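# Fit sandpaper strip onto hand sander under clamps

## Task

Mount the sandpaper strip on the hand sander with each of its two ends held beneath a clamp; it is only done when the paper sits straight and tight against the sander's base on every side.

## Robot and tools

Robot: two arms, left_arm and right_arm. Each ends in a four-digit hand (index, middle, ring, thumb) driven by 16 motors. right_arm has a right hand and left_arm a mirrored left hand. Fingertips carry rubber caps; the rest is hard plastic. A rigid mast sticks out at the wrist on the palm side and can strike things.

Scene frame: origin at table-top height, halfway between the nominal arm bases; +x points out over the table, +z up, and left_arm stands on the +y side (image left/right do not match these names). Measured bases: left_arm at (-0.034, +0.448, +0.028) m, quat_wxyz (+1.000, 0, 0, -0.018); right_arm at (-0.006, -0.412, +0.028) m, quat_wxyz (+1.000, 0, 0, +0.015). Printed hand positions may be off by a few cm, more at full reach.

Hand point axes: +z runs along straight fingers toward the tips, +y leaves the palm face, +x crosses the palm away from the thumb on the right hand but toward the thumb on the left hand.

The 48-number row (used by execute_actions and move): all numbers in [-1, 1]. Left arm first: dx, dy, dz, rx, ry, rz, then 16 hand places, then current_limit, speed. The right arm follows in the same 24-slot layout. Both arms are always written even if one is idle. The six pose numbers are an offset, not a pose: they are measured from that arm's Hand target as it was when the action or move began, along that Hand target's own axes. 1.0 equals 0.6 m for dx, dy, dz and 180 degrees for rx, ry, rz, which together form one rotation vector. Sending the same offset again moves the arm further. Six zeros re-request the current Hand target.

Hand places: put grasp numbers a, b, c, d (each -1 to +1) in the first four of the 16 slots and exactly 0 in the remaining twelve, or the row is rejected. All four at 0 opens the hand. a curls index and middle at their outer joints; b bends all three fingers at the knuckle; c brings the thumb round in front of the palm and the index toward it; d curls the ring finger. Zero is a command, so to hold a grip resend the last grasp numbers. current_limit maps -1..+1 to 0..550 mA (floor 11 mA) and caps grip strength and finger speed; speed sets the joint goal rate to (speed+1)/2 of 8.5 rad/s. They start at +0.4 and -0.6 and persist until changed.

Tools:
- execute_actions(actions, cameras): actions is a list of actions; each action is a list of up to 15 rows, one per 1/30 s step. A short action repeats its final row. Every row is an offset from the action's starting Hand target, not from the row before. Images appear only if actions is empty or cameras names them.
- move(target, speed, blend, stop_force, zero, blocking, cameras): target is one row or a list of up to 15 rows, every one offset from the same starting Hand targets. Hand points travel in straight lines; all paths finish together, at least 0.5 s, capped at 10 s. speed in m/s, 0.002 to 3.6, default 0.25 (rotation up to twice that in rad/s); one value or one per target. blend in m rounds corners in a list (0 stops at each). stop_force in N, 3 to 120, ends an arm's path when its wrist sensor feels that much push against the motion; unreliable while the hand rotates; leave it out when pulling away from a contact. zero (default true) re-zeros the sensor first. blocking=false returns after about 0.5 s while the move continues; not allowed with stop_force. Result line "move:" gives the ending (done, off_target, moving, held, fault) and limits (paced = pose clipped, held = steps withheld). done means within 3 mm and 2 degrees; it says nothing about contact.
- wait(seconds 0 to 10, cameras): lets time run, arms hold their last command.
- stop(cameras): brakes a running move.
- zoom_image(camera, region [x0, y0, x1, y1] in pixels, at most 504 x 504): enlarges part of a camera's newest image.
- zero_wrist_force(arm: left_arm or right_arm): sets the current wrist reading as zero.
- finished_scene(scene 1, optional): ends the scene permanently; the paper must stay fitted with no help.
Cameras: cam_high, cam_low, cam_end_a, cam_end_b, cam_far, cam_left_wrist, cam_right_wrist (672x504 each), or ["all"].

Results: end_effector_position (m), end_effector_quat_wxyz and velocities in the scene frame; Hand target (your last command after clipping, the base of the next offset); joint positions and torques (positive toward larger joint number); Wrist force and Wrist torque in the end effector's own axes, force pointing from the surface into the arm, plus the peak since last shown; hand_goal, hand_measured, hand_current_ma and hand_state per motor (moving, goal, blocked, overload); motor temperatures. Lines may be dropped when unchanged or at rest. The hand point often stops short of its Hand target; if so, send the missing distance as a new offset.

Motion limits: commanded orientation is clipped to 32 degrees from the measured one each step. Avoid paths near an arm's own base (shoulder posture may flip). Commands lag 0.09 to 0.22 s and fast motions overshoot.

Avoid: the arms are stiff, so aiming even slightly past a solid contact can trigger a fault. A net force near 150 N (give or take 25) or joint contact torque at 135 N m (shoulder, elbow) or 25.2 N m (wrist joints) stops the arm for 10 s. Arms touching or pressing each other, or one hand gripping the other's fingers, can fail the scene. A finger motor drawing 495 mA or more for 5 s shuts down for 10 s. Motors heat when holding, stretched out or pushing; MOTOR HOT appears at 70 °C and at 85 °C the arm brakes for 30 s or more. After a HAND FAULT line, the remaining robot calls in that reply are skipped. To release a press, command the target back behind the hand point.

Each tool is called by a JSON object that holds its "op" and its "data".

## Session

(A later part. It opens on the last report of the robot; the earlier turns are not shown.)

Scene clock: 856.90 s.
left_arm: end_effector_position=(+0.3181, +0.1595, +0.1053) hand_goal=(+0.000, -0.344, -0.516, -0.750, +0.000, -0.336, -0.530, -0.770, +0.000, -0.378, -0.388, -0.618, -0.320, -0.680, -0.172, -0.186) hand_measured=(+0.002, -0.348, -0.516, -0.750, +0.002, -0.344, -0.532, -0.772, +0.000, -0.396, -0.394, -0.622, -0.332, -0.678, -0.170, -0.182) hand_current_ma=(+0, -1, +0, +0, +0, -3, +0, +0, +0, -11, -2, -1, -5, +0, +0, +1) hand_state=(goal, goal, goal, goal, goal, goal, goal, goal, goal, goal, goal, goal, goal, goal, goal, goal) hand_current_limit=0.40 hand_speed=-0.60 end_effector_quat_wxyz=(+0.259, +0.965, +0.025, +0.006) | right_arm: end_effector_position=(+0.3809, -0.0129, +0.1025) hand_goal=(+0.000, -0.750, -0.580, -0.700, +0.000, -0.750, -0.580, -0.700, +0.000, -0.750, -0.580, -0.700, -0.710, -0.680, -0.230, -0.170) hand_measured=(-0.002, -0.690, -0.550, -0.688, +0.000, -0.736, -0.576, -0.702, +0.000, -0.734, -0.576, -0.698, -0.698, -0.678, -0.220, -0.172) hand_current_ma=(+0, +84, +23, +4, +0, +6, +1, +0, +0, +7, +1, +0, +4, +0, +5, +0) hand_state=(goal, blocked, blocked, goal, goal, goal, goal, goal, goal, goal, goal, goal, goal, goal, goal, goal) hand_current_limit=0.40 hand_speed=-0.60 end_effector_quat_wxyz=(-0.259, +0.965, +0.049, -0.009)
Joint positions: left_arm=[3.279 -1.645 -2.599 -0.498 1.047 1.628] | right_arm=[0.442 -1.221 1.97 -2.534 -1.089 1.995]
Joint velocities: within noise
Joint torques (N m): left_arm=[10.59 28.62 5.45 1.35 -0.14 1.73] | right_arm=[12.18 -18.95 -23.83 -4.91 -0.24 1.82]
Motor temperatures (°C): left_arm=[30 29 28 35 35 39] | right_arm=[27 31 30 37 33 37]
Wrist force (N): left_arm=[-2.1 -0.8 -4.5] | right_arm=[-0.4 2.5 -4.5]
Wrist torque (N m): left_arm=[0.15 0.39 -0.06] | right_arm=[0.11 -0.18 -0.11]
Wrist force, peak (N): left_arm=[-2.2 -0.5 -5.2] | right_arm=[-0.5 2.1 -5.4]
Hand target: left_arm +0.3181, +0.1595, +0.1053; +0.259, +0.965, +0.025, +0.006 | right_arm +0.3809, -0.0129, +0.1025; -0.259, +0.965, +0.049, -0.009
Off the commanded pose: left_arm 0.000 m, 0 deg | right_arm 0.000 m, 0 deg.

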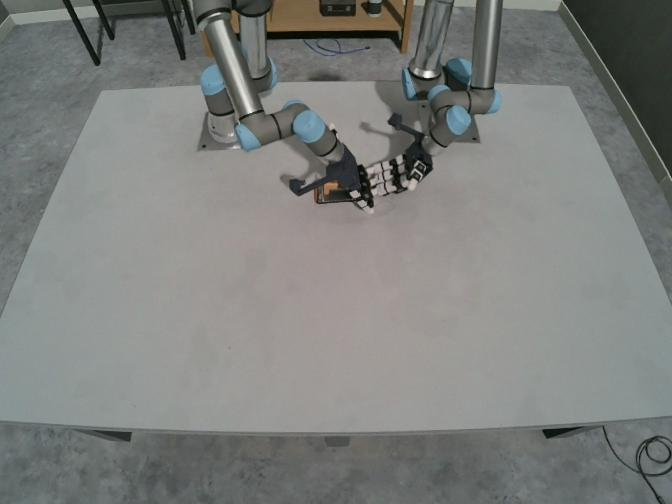

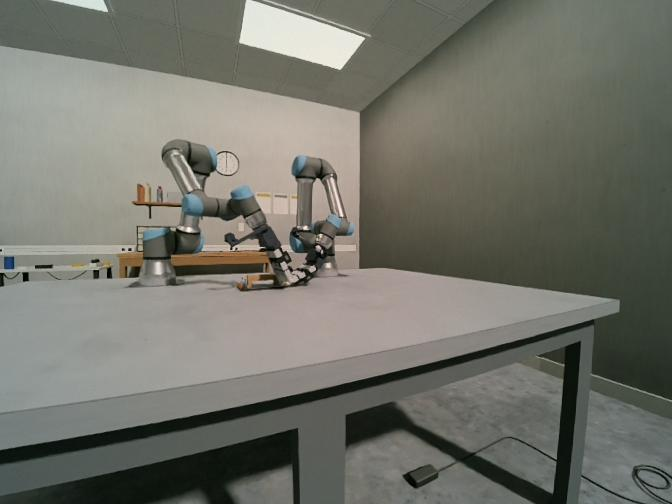

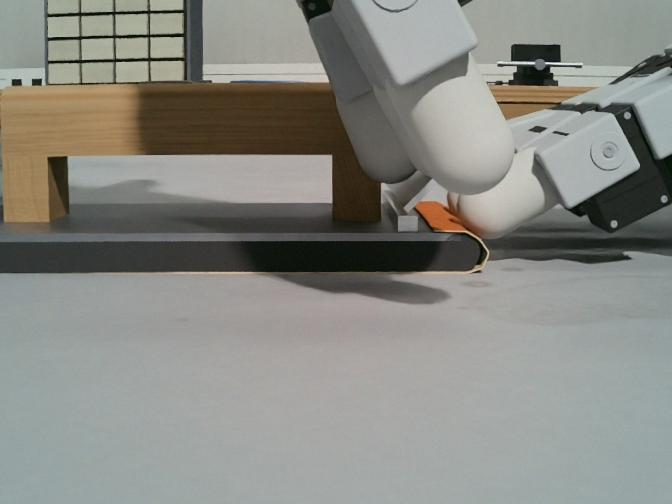

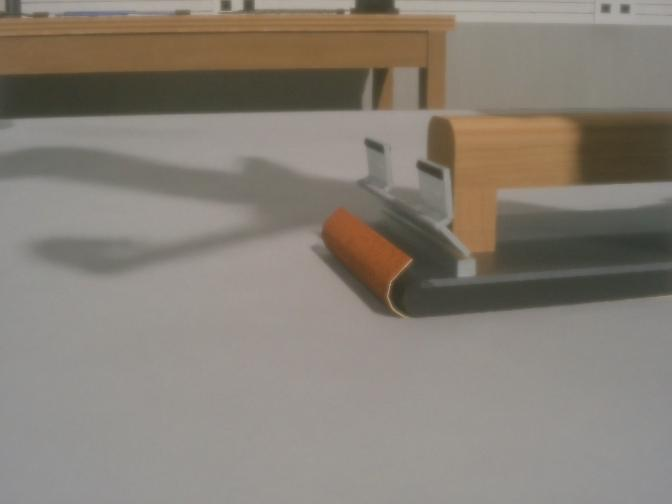

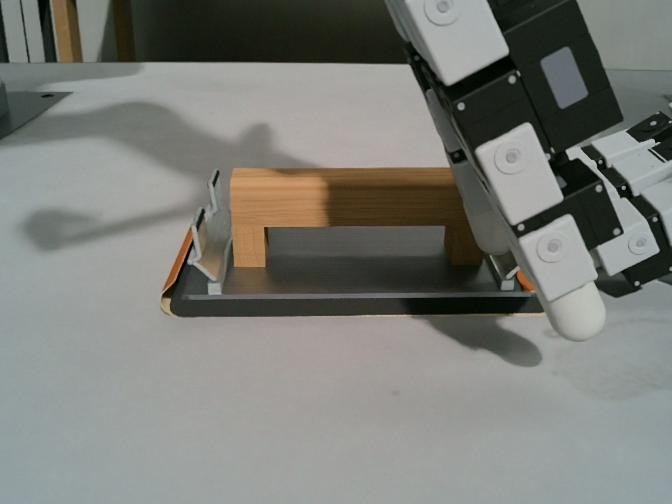

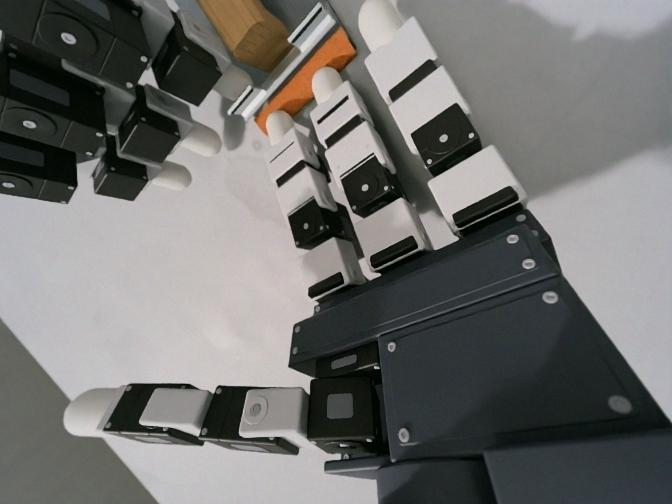

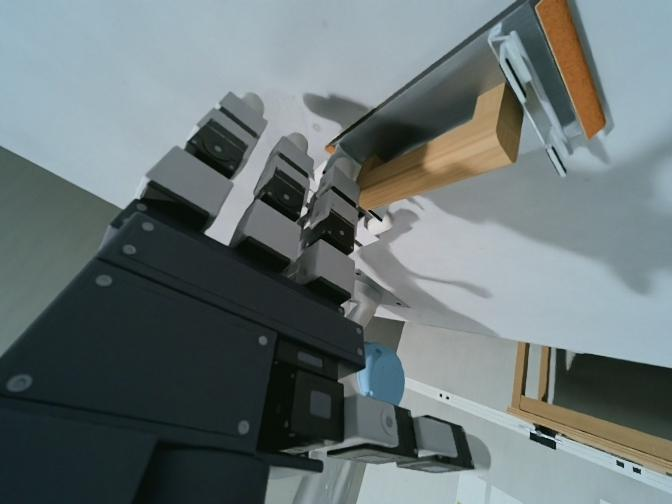

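{"op": "move", "data": {"target": [0,0,0,0,0,0,0,0.25,0.23,0.12,0,0,0,0,0,0,0,0,0,0,0,0,0.4,-0.6, 0.00076,-0.00302,0.01139,0,0,0,0,0,0,0,0,0,0,0,0,0,0,0,0,0,0,0,0.4,-0.6], "speed": 0.03, "stop_force": 20, "cameras": ["cam_end_a","cam_left_wrist"]}}

{"op": "zoom_image", "data": {"camera": "cam_end_a", "region": [360, 140, 480, 240]}}

{"op": "zoom_image", "data": {"camera": "cam_left_wrist", "region": [190, 20, 350, 140]}}

Scene clock: 892.33 s.
left_arm: end_effector_position=(+0.3181, +0.1595, +0.1053) hand_goal=(+0.000, -0.344, -0.516, -0.750, +0.000, -0.336, -0.530, -0.770, +0.000, -0.378, -0.388, -0.618, -0.320, -0.680, -0.172, -0.186) hand_measured=(+0.002, -0.348, -0.516, -0.750, +0.002, -0.344, -0.532, -0.772, +0.000, -0.396, -0.394, -0.622, -0.332, -0.678, -0.170, -0.182) hand_current_ma=(+0, -1, +0, +0, +0, -3, +0, +0, +0, -11, -2, -1, -5, +0, +0, +1) hand_state=(goal, goal, goal, goal, goal, goal, goal, goal, goal, goal, goal, goal, goal, goal, goal, goal) hand_current_limit=0.40 hand_speed=-0.60 end_effector_quat_wxyz=(+0.259, +0.965, +0.025, +0.006) | right_arm: end_effector_position=(+0.3809, -0.0078, +0.0975) hand_goal=(+0.000, -0.750, -0.580, -0.700, +0.000, -0.750, -0.580, -0.700, +0.000, -0.750, -0.580, -0.700, -0.710, -0.680, -0.230, -0.170) hand_measured=(-0.004, -0.670, -0.538, -0.682, +0.000, -0.736, -0.576, -0.702, +0.000, -0.734, -0.576, -0.698, -0.698, -0.678, -0.220, -0.172) hand_current_ma=(+0, +141, +41, +9, +0, +6, +1, +0, +0, +7, +1, +0, +4, +0, +5, +0) hand_state=(goal, blocked, blocked, goal, goal, goal, goal, goal, goal, goal, goal, goal, goal, goal, goal, goal) hand_current_limit=0.40 hand_speed=-0.60 end_effector_quat_wxyz=(-0.259, +0.965, +0.049, -0.009)
Joint positions: left_arm=[3.279 -1.645 -2.599 -0.498 1.047 1.628] | right_arm=[0.451 -1.205 1.965 -2.549 -1.091 2.004]
Joint torques (N m): left_arm=[10.15 29.45 7.18 1.56 -0.41 1.66] | right_arm=[14.28 -11.98 -18.56 -3.81 -0.35 1.67]
Wrist force (N): left_arm=[-2.0 -0.8 -5.0] | right_arm=[-0.3 0.5 -22.1]
Wrist torque (N m): left_arm=[0.19 0.39 -0.06] | right_arm=[1.32 -0.54 -0.07]
Wrist force, peak (N): left_arm=[-2.4 -0.8 -5.5] | right_arm=[-0.3 0.5 -22.1]
Hand target: left_arm +0.3181, +0.1595, +0.1053; +0.259, +0.965, +0.025, +0.006 | right_arm +0.3809, -0.0078, +0.0975; -0.259, +0.965, +0.049, -0.009
Off the commanded pose: left_arm 0.000 m, 0 deg | right_arm 0.000 m, 0 deg.
move: done
Images, in order (width x height): cam_end_a 672x504, cam_left_wrist 672x504.

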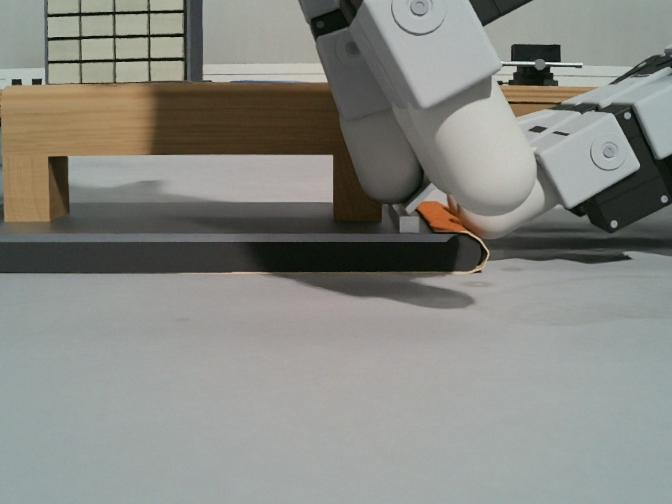

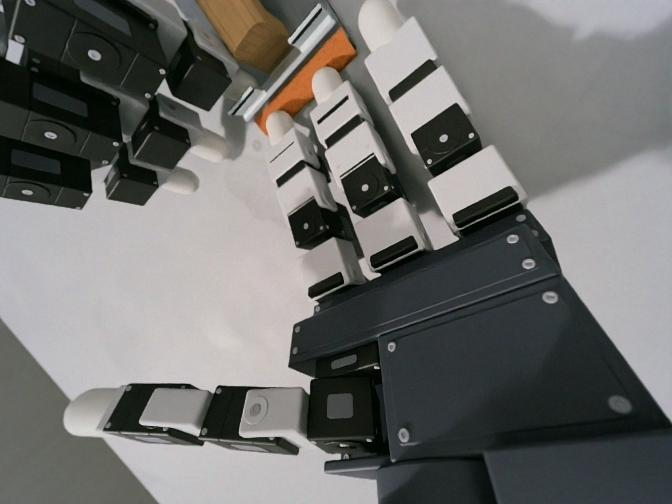

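Scaled by 4.200 from the camera's 672x504 image, which has a finer 960x720 frame.

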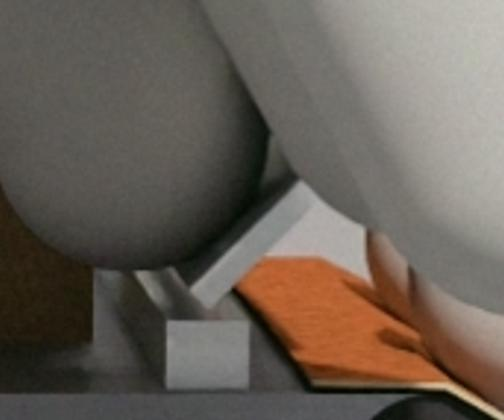

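Scaled by 3.150 from the camera's 672x504 image, which has a finer 960x720 frame.

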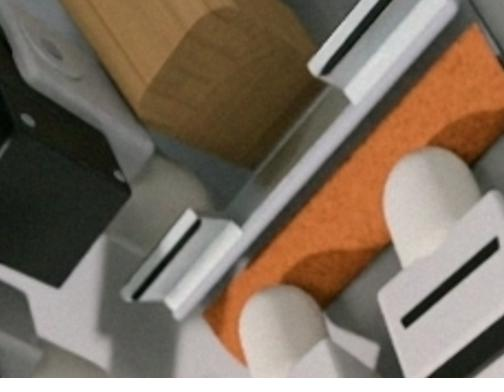

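{"op": "move", "data": {"target": [[0,0,0,0,0,0,0,0.25,0.23,0.12,0,0,0,0,0,0,0,0,0,0,0,0,0.4,-0.6, 0,0,-0.0833,0,0,0,0,0,0,0,0,0,0,0,0,0,0,0,0,0,0,0,0.4,-0.6],[0,0,0,0,0,0,0,0.25,0.23,0.12,0,0,0,0,0,0,0,0,0,0,0,0,0.4,-0.6, 0.00108,0.11648,-0.02357,0.1667,0,0,0,0,0,0,0,0,0,0,0,0,0,0,0,0,0,0,0.4,-0.6]], "speed": [0.06,0.12], "blend": [0.02,0], "cameras": ["cam_end_a","cam_left_wrist","cam_far","cam_low"]}}

Scene clock: 950.73 s.
left_arm: end_effector_position=(+0.3181, +0.1595, +0.1053) hand_goal=(+0.000, -0.344, -0.516, -0.750, +0.000, -0.336, -0.530, -0.770, +0.000, -0.378, -0.388, -0.618, -0.320, -0.680, -0.172, -0.186) hand_measured=(+0.002, -0.348, -0.516, -0.750, +0.002, -0.344, -0.532, -0.772, +0.000, -0.396, -0.394, -0.622, -0.332, -0.678, -0.170, -0.182) hand_current_ma=(+0, -1, +0, +0, +0, -3, +0, +0, +0, -11, -2, -1, -5, +0, +0, +1) hand_state=(goal, goal, goal, goal, goal, goal, goal, goal, goal, goal, goal, goal, goal, goal, goal, goal) hand_current_limit=0.40 hand_speed=-0.60 end_effector_quat_wxyz=(+0.259, +0.965, +0.025, +0.006) | right_arm: end_effector_position=(+0.3884, -0.0750, +0.0748) hand_goal=(+0.000, -0.750, -0.580, -0.700, +0.000, -0.750, -0.580, -0.700, +0.000, -0.750, -0.580, -0.700, -0.710, -0.680, -0.230, -0.170) hand_measured=(-0.002, -0.734, -0.574, -0.696, +0.000, -0.736, -0.576, -0.702, +0.000, -0.734, -0.576, -0.698, -0.698, -0.678, -0.222, -0.172) hand_current_ma=(+0, +8, +1, +0, +0, +6, +1, +0, +0, +7, +1, +0, +4, +0, +3, +0) hand_state=(goal, goal, goal, goal, goal, goal, goal, goal, goal, goal, goal, goal, goal, goal, goal, goal) hand_current_limit=0.40 hand_speed=-0.60 end_effector_quat_wxyz=(-0.500, +0.865, +0.045, -0.022)
Joint positions: left_arm=[3.279 -1.645 -2.599 -0.498 1.047 1.628] | right_arm=[0.083 -1.235 2.243 -2.611 -0.524 1.6]
Joint torques (N m): left_arm=[6.56 28.87 10.01 1.63 -0.5 1.77] | right_arm=[-12.26 -16.64 -6.43 -0.99 2.97 -1.5]
Wrist force (N): left_arm=[-2.3 -0.9 -5.9] | right_arm=[1.0 -0.4 0.0]
Wrist torque (N m): left_arm=[0.20 0.41 -0.08] | right_arm=[-0.02 -0.23 0.10]
Wrist force, peak (N): left_arm=[-2.3 -0.5 -6.2] | right_arm=[-0.4 0.5 -22.2]
Hand target: left_arm +0.3181, +0.1595, +0.1053; +0.259, +0.965, +0.025, +0.006 | right_arm +0.3884, -0.0750, +0.0748; -0.500, +0.865, +0.045, -0.022
Off the commanded pose: left_arm 0.000 m, 0 deg | right_arm 0.000 m, 0 deg.
move: done
Images, in order (width x height): cam_low 672x504, cam_end_a 672x504, cam_far 672x504, cam_left_wrist 672x504.

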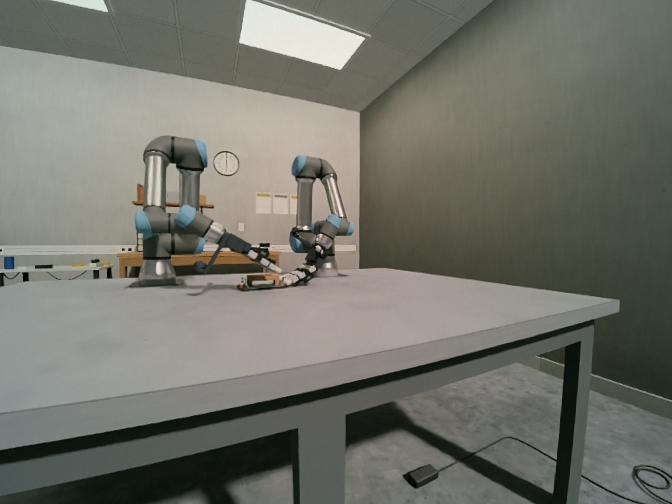

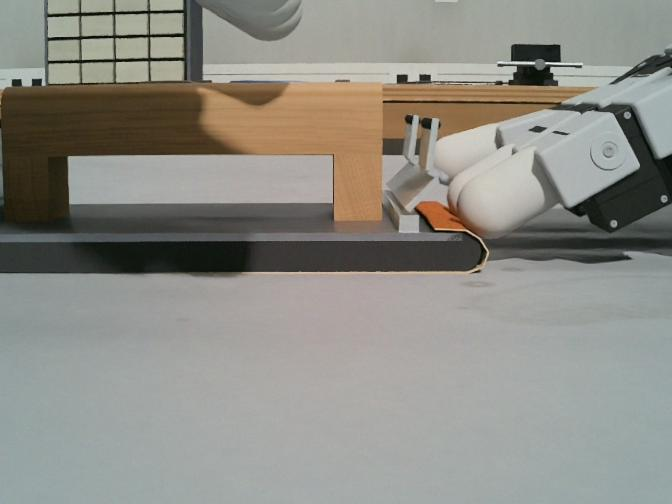

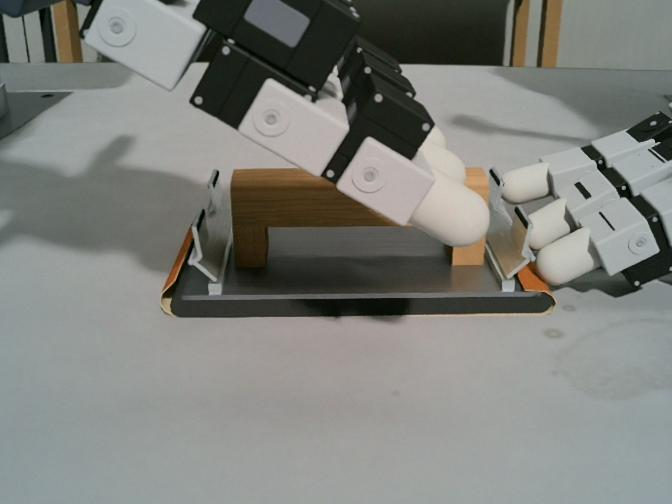

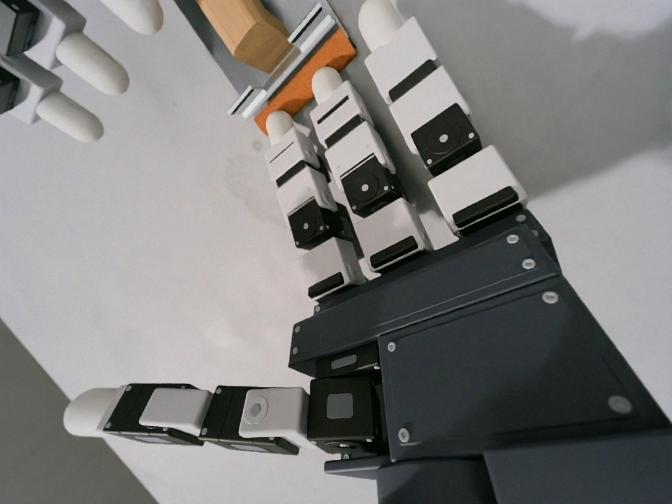

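{"op": "zoom_image", "data": {"camera": "cam_end_a", "region": [370, 100, 510, 280]}}

{"op": "zoom_image", "data": {"camera": "cam_far", "region": [440, 160, 640, 330]}}

Scaled by 2.800 from the camera's 672x504 image, which has a finer 960x720 frame.

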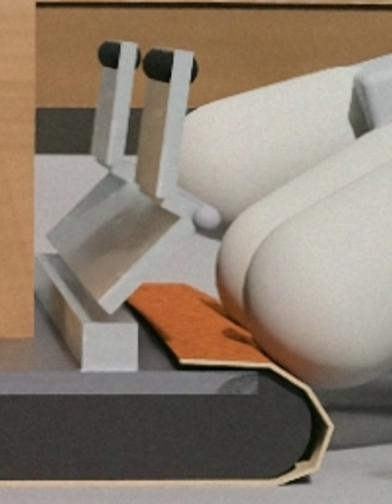

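Scaled by 2.520 from the camera's 672x504 image, which has a finer 960x720 frame.

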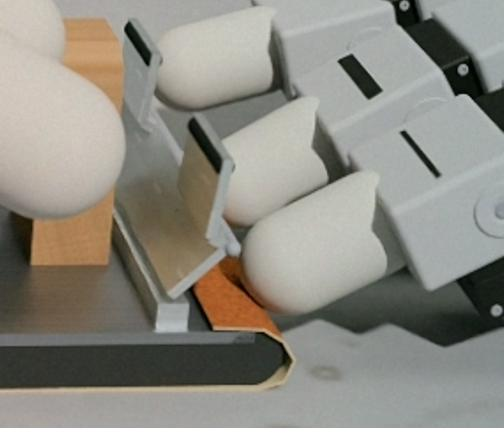

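{"op": "move", "data": {"target": [0,0,0,0,0,0,0,0.25,0.23,0.12,0,0,0,0,0,0,0,0,0,0,0,0,0.4,-0.6, 0.00447,0.03414,0.0778,0,0,0,0,0,0,0,0,0,0,0,0,0,0,0,0,0,0,0,0.4,-0.6], "speed": 0.05, "stop_force": 8, "cameras": ["cam_end_a","cam_left_wrist","cam_far"]}}

{"op": "zoom_image", "data": {"camera": "cam_end_a", "region": [340, 80, 500, 240]}}

{"op": "zoom_image", "data": {"camera": "cam_left_wrist", "region": [190, 0, 370, 140]}}

Scene clock: 962.60 s.
left_arm: end_effector_position=(+0.3181, +0.1595, +0.1053) hand_goal=(+0.000, -0.344, -0.516, -0.750, +0.000, -0.336, -0.530, -0.770, +0.000, -0.378, -0.388, -0.618, -0.320, -0.680, -0.172, -0.186) hand_measured=(+0.002, -0.348, -0.516, -0.750, +0.002, -0.344, -0.532, -0.772, +0.000, -0.396, -0.394, -0.622, -0.332, -0.678, -0.170, -0.182) hand_current_ma=(+0, -1, +0, +0, +0, -3, +0, +0, +0, -11, -2, -1, -5, +0, +0, +1) hand_state=(goal, goal, goal, goal, goal, goal, goal, goal, goal, goal, goal, goal, goal, goal, goal, goal) hand_current_limit=0.40 hand_speed=-0.60 end_effector_quat_wxyz=(+0.259, +0.965, +0.025, +0.006) | right_arm: end_effector_position=(+0.3884, -0.0447, +0.0337) hand_goal=(+0.000, -0.750, -0.580, -0.700, +0.000, -0.750, -0.580, -0.700, +0.000, -0.750, -0.580, -0.700, -0.710, -0.680, -0.230, -0.170) hand_measured=(-0.002, -0.734, -0.574, -0.696, +0.000, -0.736, -0.576, -0.702, +0.000, -0.734, -0.576, -0.698, -0.698, -0.678, -0.222, -0.172) hand_current_ma=(+0, +8, +1, +0, +0, +6, +1, +0, +0, +7, +1, +0, +4, +0, +3, +0) hand_state=(goal, goal, goal, goal, goal, goal, goal, goal, goal, goal, goal, goal, goal, goal, goal, goal) hand_current_limit=0.40 hand_speed=-0.60 end_effector_quat_wxyz=(-0.500, +0.865, +0.045, -0.022)
Joint positions: left_arm=[3.279 -1.645 -2.599 -0.498 1.047 1.628] | right_arm=[0.149 -1.078 2.222 -2.86 -0.529 1.73]
Joint torques (N m): left_arm=[5.35 28.71 11.22 1.97 -0.77 1.67] | right_arm=[10.37 -20.21 -17.25 -4.31 -0.13 1.72]
Wrist force (N): left_arm=[-2.2 -0.6 -5.9] | right_arm=[0.8 -0.7 -0.2]
Wrist torque (N m): left_arm=[0.23 0.40 -0.07] | right_arm=[-0.08 -0.23 0.00]
Wrist force, peak (N): left_arm=[-2.3 -0.6 -6.2] | right_arm=[1.4 -0.2 0.0]
Hand target: left_arm +0.3181, +0.1595, +0.1053; +0.259, +0.965, +0.025, +0.006 | right_arm +0.3884, -0.0447, +0.0337; -0.500, +0.865, +0.045, -0.022
Off the commanded pose: left_arm 0.000 m, 0 deg | right_arm 0.000 m, 0 deg.
move: done
Images, in order (width x height): cam_end_a 672x504, cam_far 672x504, cam_left_wrist 672x504.

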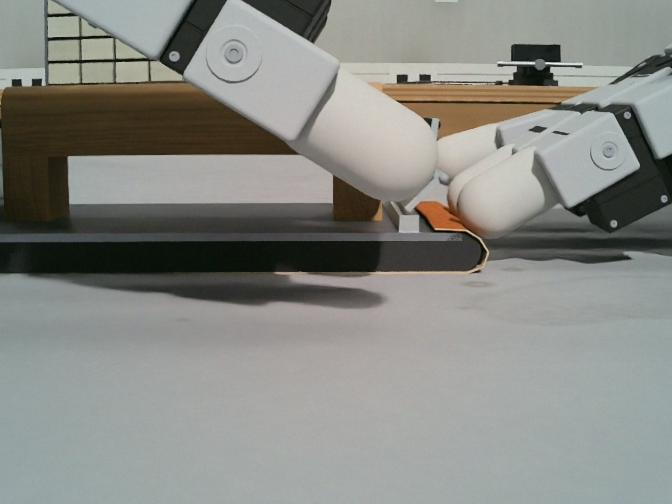

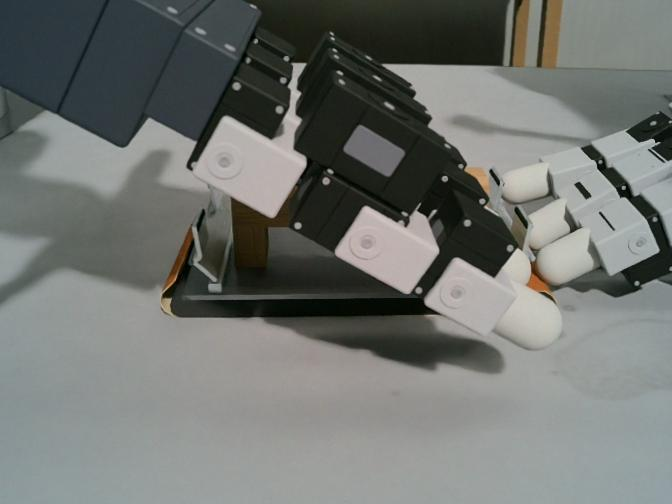

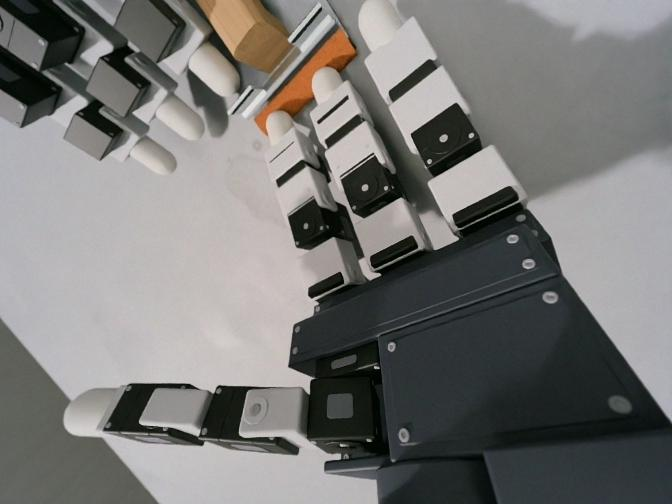

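Scaled by 3.150 from the camera's 672x504 image, which has a finer 960x720 frame.

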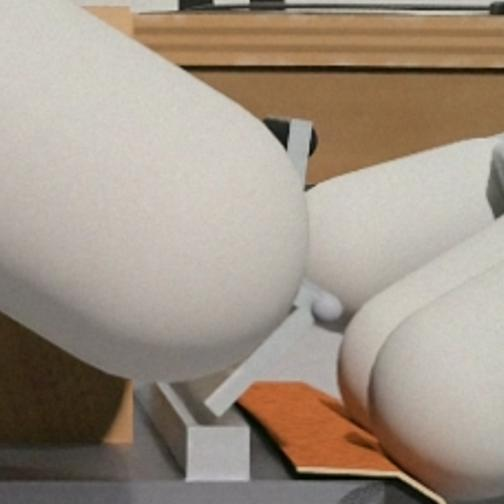

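Scaled by 2.800 from the camera's 672x504 image, which has a finer 960x720 frame.

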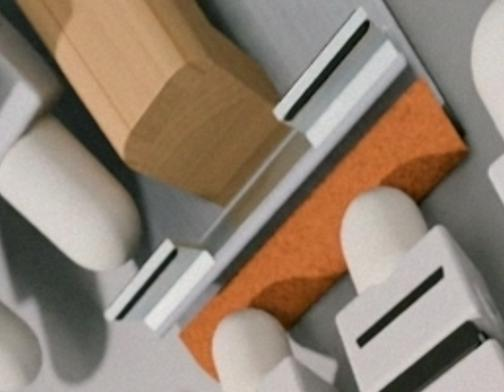

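{"op": "move", "data": {"target": [0,0,0,0,0,0,0,0.25,0.23,0.12,0,0,0,0,0,0,0,0,0,0,0,0,0.4,-0.6, 0.00132,-0.00663,0.01151,0,0,0,0,0,0,0,0,0,0,0,0,0,0,0,0,0,0,0,0.4,-0.6], "speed": 0.03, "stop_force": 12, "cameras": ["cam_end_a","cam_left_wrist"]}}

{"op": "zoom_image", "data": {"camera": "cam_end_a", "region": [340, 80, 500, 240]}}

{"op": "zoom_image", "data": {"camera": "cam_left_wrist", "region": [190, 0, 370, 140]}}

Scene clock: 968.30 s.
left_arm: end_effector_position=(+0.3181, +0.1595, +0.1053) hand_goal=(+0.000, -0.344, -0.516, -0.750, +0.000, -0.336, -0.530, -0.770, +0.000, -0.378, -0.388, -0.618, -0.320, -0.680, -0.172, -0.186) hand_measured=(+0.002, -0.348, -0.516, -0.750, +0.002, -0.344, -0.532, -0.772, +0.000, -0.396, -0.394, -0.622, -0.332, -0.678, -0.170, -0.182) hand_current_ma=(+0, -1, +0, +0, +0, -3, +0, +0, +0, -11, -2, -1, -5, +0, +0, +1) hand_state=(goal, goal, goal, goal, goal, goal, goal, goal, goal, goal, goal, goal, goal, goal, goal, goal) hand_current_limit=0.40 hand_speed=-0.60 end_effector_quat_wxyz=(+0.259, +0.965, +0.025, +0.006) | right_arm: end_effector_position=(+0.3884, -0.0367, +0.0337) hand_goal=(+0.000, -0.750, -0.580, -0.700, +0.000, -0.750, -0.580, -0.700, +0.000, -0.750, -0.580, -0.700, -0.710, -0.680, -0.230, -0.170) hand_measured=(-0.002, -0.734, -0.574, -0.696, +0.000, -0.736, -0.576, -0.702, +0.000, -0.734, -0.576, -0.698, -0.698, -0.678, -0.222, -0.172) hand_current_ma=(+0, +8, +1, +0, +0, +6, +1, +0, +0, +7, +1, +0, +4, +0, +3, +0) hand_state=(goal, goal, goal, goal, goal, goal, goal, goal, goal, goal, goal, goal, goal, goal, goal, goal) hand_current_limit=0.40 hand_speed=-0.60 end_effector_quat_wxyz=(-0.500, +0.865, +0.045, -0.022)
Joint positions: left_arm=[3.279 -1.645 -2.599 -0.498 1.047 1.628] | right_arm=[0.166 -1.065 2.211 -2.89 -0.532 1.763]
Joint torques (N m): left_arm=[5.04 27.34 12.57 2.05 -0.81 1.93] | right_arm=[10.9 -21.01 -16.49 -4.55 -0.1 1.92]
Wrist force (N): left_arm=[-2.3 -1.3 -5.2] | right_arm=[0.8 -0.4 0.1]
Wrist torque (N m): left_arm=[0.19 0.41 -0.08] | right_arm=[-0.05 -0.23 0.00]
Wrist force, peak (N): left_arm=[-2.1 -0.4 -6.2] | right_arm=[1.2 -0.5 -0.1]
Hand target: left_arm +0.3181, +0.1595, +0.1053; +0.259, +0.965, +0.025, +0.006 | right_arm +0.3884, -0.0367, +0.0337; -0.500, +0.865, +0.045, -0.022
Off the commanded pose: left_arm 0.000 m, 0 deg | right_arm 0.000 m, 0 deg.
move: done
Images, in order (width x height): cam_end_a 672x504, cam_left_wrist 672x504.

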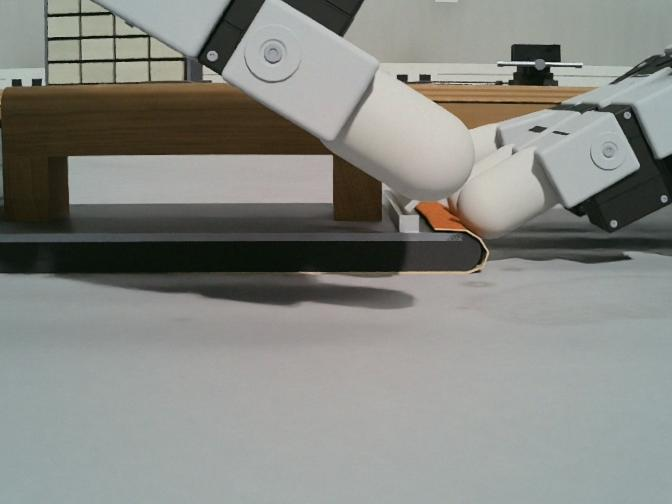

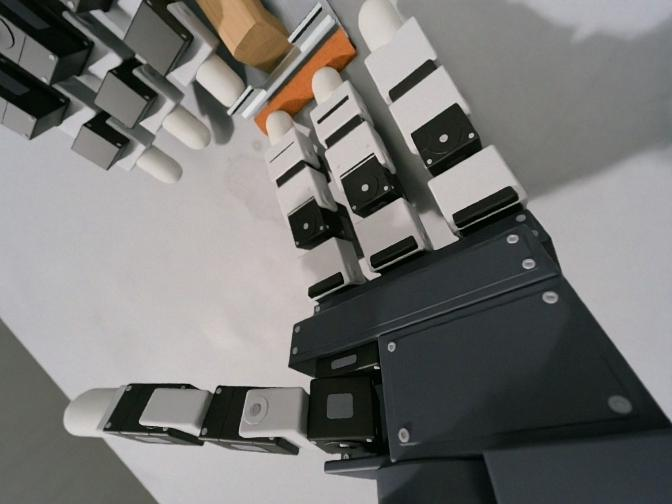

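Scaled by 3.150 from the camera's 672x504 image, which has a finer 960x720 frame.

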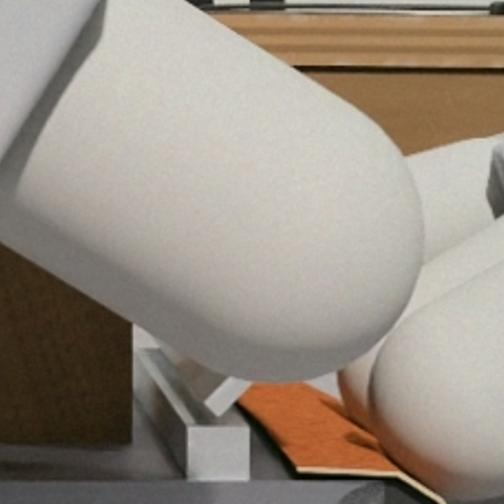

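Scaled by 2.800 from the camera's 672x504 image, which has a finer 960x720 frame.

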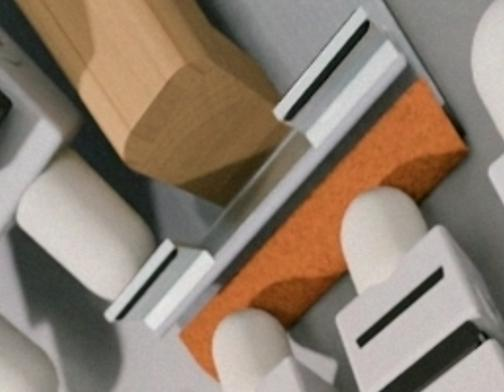

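{"op": "move", "data": {"target": [0,0,0,0,0,0,0,0.25,0.23,0.12,0,0,0,0,0,0,0,0,0,0,0,0,0.4,-0.6, 0.00132,-0.00663,0.01151,0,0,0,0,0,0,0,0,0,0,0,0,0,0,0,0,0,0,0,0.4,-0.6], "speed": 0.03, "stop_force": 12, "cameras": ["cam_end_a","cam_left_wrist"]}}

{"op": "zoom_image", "data": {"camera": "cam_end_a", "region": [340, 80, 500, 240]}}

{"op": "zoom_image", "data": {"camera": "cam_left_wrist", "region": [190, 0, 370, 140]}}

Scene clock: 973.40 s.
left_arm: end_effector_position=(+0.3181, +0.1595, +0.1053) hand_goal=(+0.000, -0.344, -0.516, -0.750, +0.000, -0.336, -0.530, -0.770, +0.000, -0.378, -0.388, -0.618, -0.320, -0.680, -0.172, -0.186) hand_measured=(+0.000, -0.364, -0.524, -0.752, +0.000, -0.348, -0.534, -0.772, +0.000, -0.394, -0.394, -0.622, -0.330, -0.678, -0.170, -0.182) hand_current_ma=(+0, -15, -2, +0, +0, -6, -1, +0, +0, -10, -2, +0, -4, +0, +0, +1) hand_state=(goal, blocked, goal, goal, goal, goal, goal, goal, goal, goal, goal, goal, goal, goal, goal, goal) hand_current_limit=0.40 hand_speed=-0.60 end_effector_quat_wxyz=(+0.259, +0.965, +0.025, +0.006) | right_arm: end_effector_position=(+0.3884, -0.0287, +0.0337) hand_goal=(+0.000, -0.750, -0.580, -0.700, +0.000, -0.750, -0.580, -0.700, +0.000, -0.750, -0.580, -0.700, -0.710, -0.680, -0.230, -0.170) hand_measured=(-0.004, -0.728, -0.572, -0.696, +0.000, -0.736, -0.576, -0.702, +0.000, -0.734, -0.576, -0.698, -0.698, -0.678, -0.222, -0.172) hand_current_ma=(+0, +15, +2, +0, +0, +6, +1, +0, +0, +7, +1, +0, +4, +0, +3, +0) hand_state=(goal, blocked, goal, goal, goal, goal, goal, goal, goal, goal, goal, goal, goal, goal, goal, goal) hand_current_limit=0.40 hand_speed=-0.60 end_effector_quat_wxyz=(-0.500, +0.865, +0.045, -0.022)
Joint positions: left_arm=[3.279 -1.645 -2.599 -0.498 1.047 1.628] | right_arm=[0.183 -1.053 2.199 -2.919 -0.535 1.795]
Joint torques (N m): left_arm=[3.65 21.93 12.89 2.36 -2.08 1.63] | right_arm=[10.49 -20.13 -16.57 -4.74 -0.05 1.63]
Wrist force (N): left_arm=[-2.2 -0.5 -2.8] | right_arm=[0.2 -0.5 0.1]
Wrist torque (N m): left_arm=[0.11 0.37 -0.06] | right_arm=[-0.07 -0.13 -0.08]
Wrist force, peak (N): left_arm=[-2.4 -2.3 -7.9] | right_arm=[0.7 -0.4 -7.2]
Hand target: left_arm +0.3181, +0.1595, +0.1053; +0.259, +0.965, +0.025, +0.006 | right_arm +0.3884, -0.0287, +0.0337; -0.500, +0.865, +0.045, -0.022
Off the commanded pose: left_arm 0.000 m, 0 deg | right_arm 0.000 m, 0 deg.
move: done
Images, in order (width x height): cam_end_a 672x504, cam_left_wrist 672x504.

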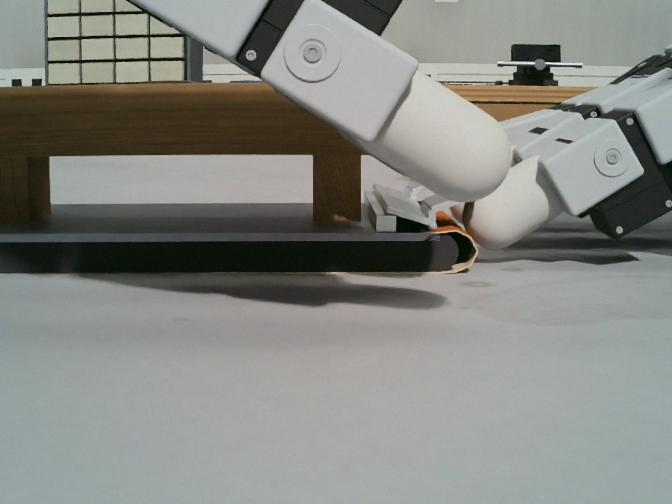

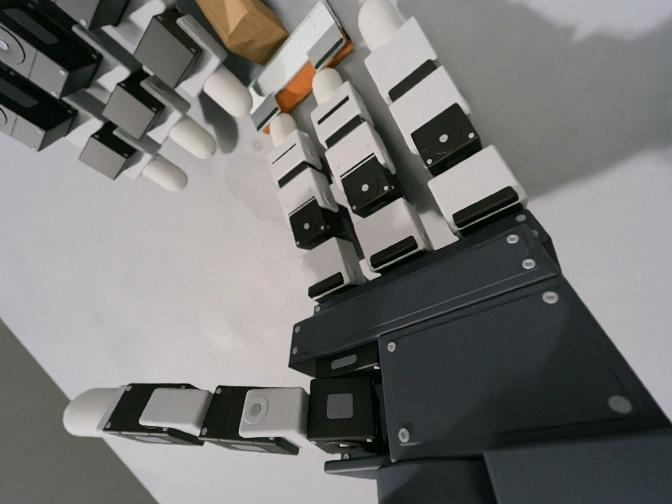

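Scaled by 3.150 from the camera's 672x504 image, which has a finer 960x720 frame.

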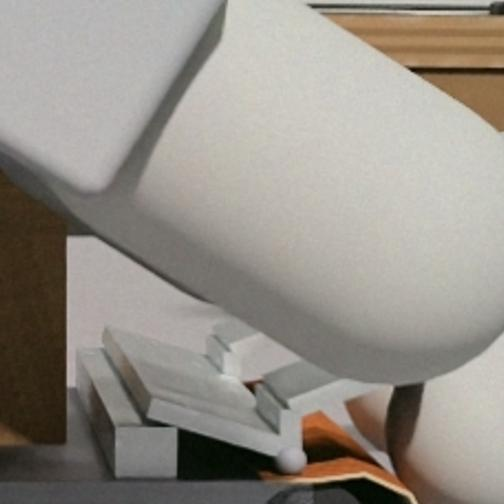

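Scaled by 2.800 from the camera's 672x504 image, which has a finer 960x720 frame.

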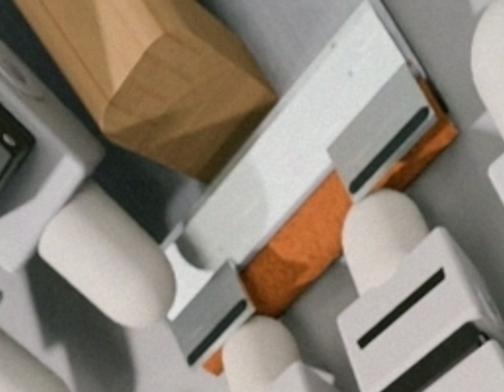

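{"op": "zoom_image", "data": {"camera": "cam_end_a", "region": [355, 170, 495, 285]}}

{"op": "zoom_image", "data": {"camera": "cam_left_wrist", "region": [220, 0, 380, 150]}}

Scaled by 3.600 from the camera's 672x504 image, which has a finer 960x720 frame.

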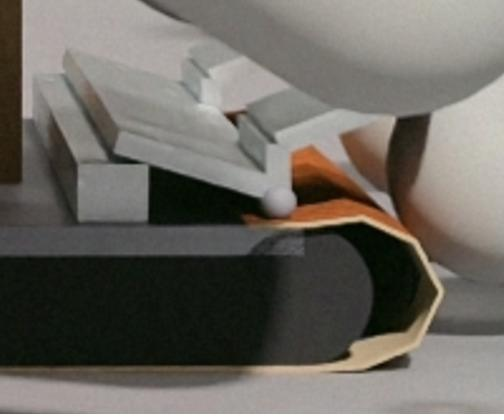

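Scaled by 3.150 from the camera's 672x504 image, which has a finer 960x720 frame.

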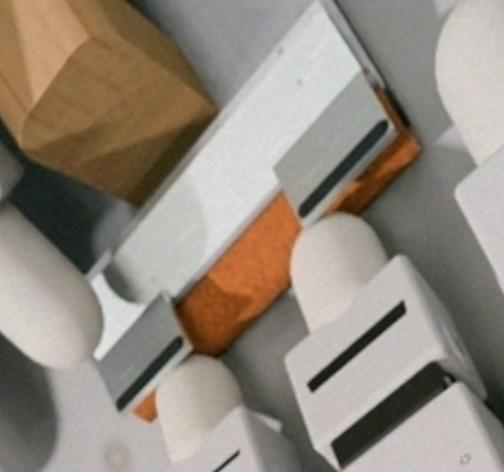

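{"op": "move", "data": {"target": [0.0026,-0.0182,-0.0683,0,0,0,0,0.25,0.23,0.12,0,0,0,0,0,0,0,0,0,0,0,0,0.4,-0.6, 0,0,-0.1167,0,0,0,0,0,0,0,0,0,0,0,0,0,0,0,0,0,0,0,0.4,-0.6], "speed": 0.08, "cameras": ["cam_end_a","cam_end_b","cam_far"]}}

{"op": "zoom_image", "data": {"camera": "cam_end_a", "region": [355, 170, 495, 285]}}

{"op": "zoom_image", "data": {"camera": "cam_end_b", "region": [300, 120, 520, 330]}}

{"op": "zoom_image", "data": {"camera": "cam_far", "region": [150, 160, 570, 330]}}

Scene clock: 1024.77 s.
left_arm: end_effector_position=(+0.3181, +0.1895, +0.1353) hand_goal=(+0.000, -0.344, -0.516, -0.750, +0.000, -0.336, -0.530, -0.770, +0.000, -0.378, -0.388, -0.618, -0.320, -0.680, -0.172, -0.186) hand_measured=(+0.000, -0.364, -0.522, -0.752, +0.000, -0.348, -0.534, -0.772, +0.000, -0.394, -0.394, -0.622, -0.330, -0.678, -0.170, -0.182) hand_current_ma=(+0, -14, -2, +0, +0, -6, -1, +0, +0, -10, -2, +0, -4, +0, +0, +1) hand_state=(goal, blocked, goal, goal, goal, goal, goal, goal, goal, goal, goal, goal, goal, goal, goal, goal) hand_current_limit=0.40 hand_speed=-0.60 end_effector_quat_wxyz=(+0.259, +0.965, +0.025, +0.006) | right_arm: end_effector_position=(+0.3942, -0.0890, +0.0687) hand_goal=(+0.000, -0.750, -0.580, -0.700, +0.000, -0.750, -0.580, -0.700, +0.000, -0.750, -0.580, -0.700, -0.710, -0.680, -0.230, -0.170) hand_measured=(-0.004, -0.728, -0.572, -0.696, +0.000, -0.736, -0.576, -0.702, +0.000, -0.734, -0.576, -0.698, -0.698, -0.678, -0.224, -0.172) hand_current_ma=(+0, +15, +2, +0, +0, +6, +1, +0, +0, +7, +1, +0, +4, +0, +3, +0) hand_state=(goal, blocked, goal, goal, goal, goal, goal, goal, goal, goal, goal, goal, goal, goal, goal, goal) hand_current_limit=0.40 hand_speed=-0.60 end_effector_quat_wxyz=(-0.500, +0.865, +0.045, -0.022)
Joint positions: left_arm=[3.377 -1.49 -2.581 -0.728 1.052 1.741] | right_arm=[0.051 -1.234 2.244 -2.557 -0.524 1.535]
Joint torques (N m): left_arm=[11.58 25.28 25.74 1.13 0.81 1.88] | right_arm=[-10.26 -38.24 -20.1 -1.13 3.2 -2.08]
Wrist force (N): left_arm=[-2.3 -0.1 -3.1] | right_arm=[0.5 -0.2 -0.2]
Wrist torque (N m): left_arm=[0.09 0.43 -0.06] | right_arm=[0.00 -0.16 0.06]
Wrist force, peak (N): left_arm=[-2.4 0.0 -3.3] | right_arm=[1.2 -0.2 -0.2]
Hand target: left_arm +0.3181, +0.1895, +0.1353; +0.259, +0.965, +0.025, +0.006 | right_arm +0.3942, -0.0890, +0.0687; -0.500, +0.865, +0.045, -0.022
Off the commanded pose: left_arm 0.000 m, 0 deg | right_arm 0.000 m, 0 deg.
move: done
Images, in order (width x height): cam_end_a 672x504, cam_end_b 672x504, cam_far 672x504.

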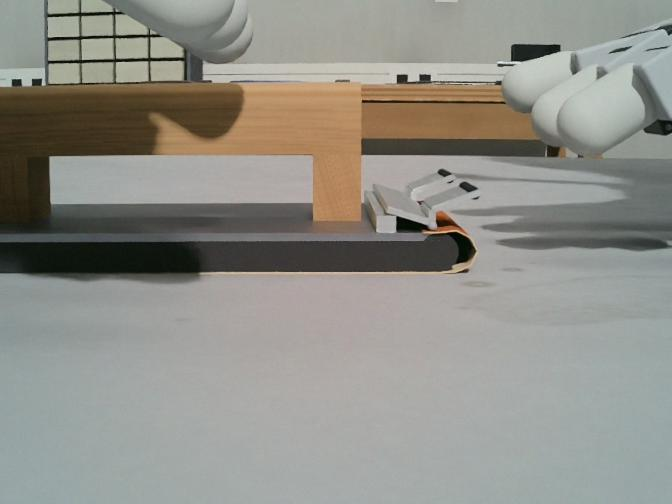

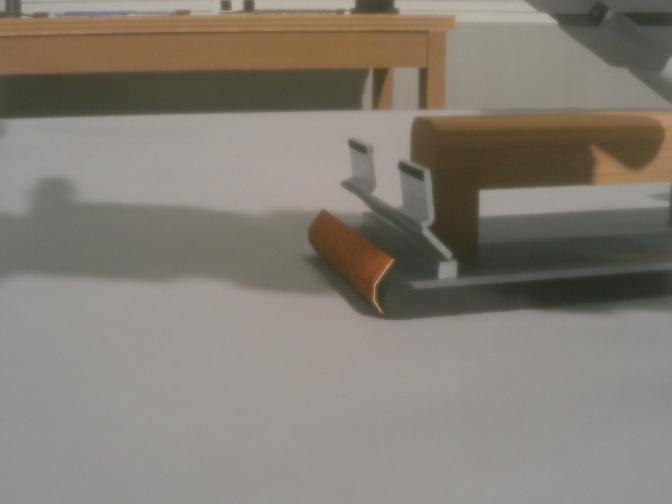

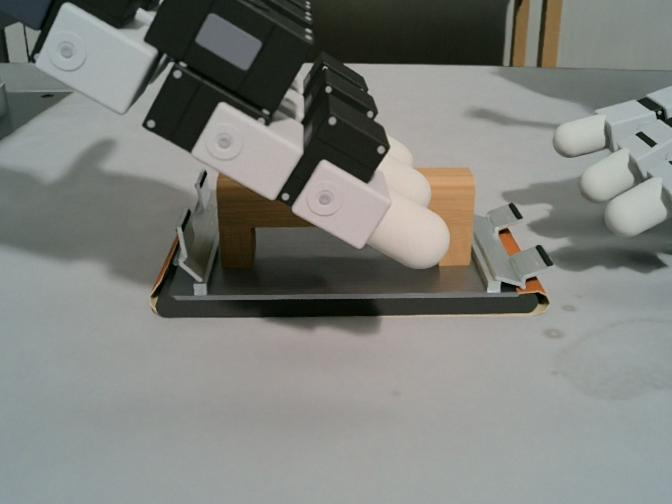

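Scaled by 3.600 from the camera's 672x504 image, which has a finer 960x720 frame.

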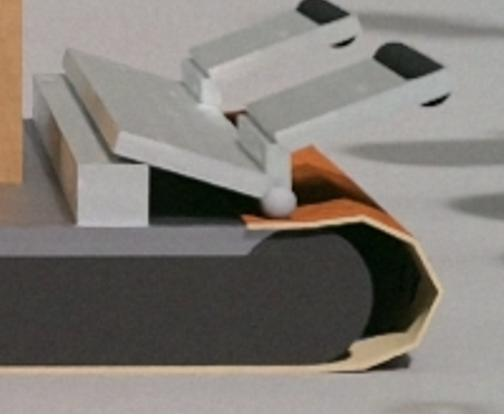

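Scaled by 2.291 from the camera's 672x504 image, which has a finer 960x720 frame.

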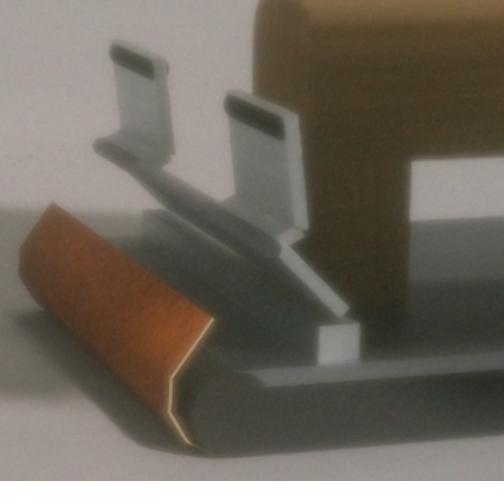

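Scaled by 1.200 from the camera's 672x504 image, which has a finer 960x720 frame.

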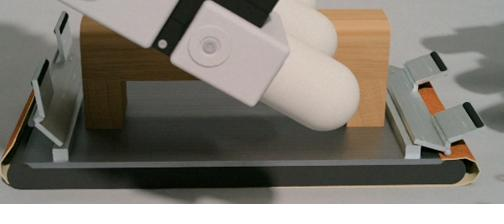

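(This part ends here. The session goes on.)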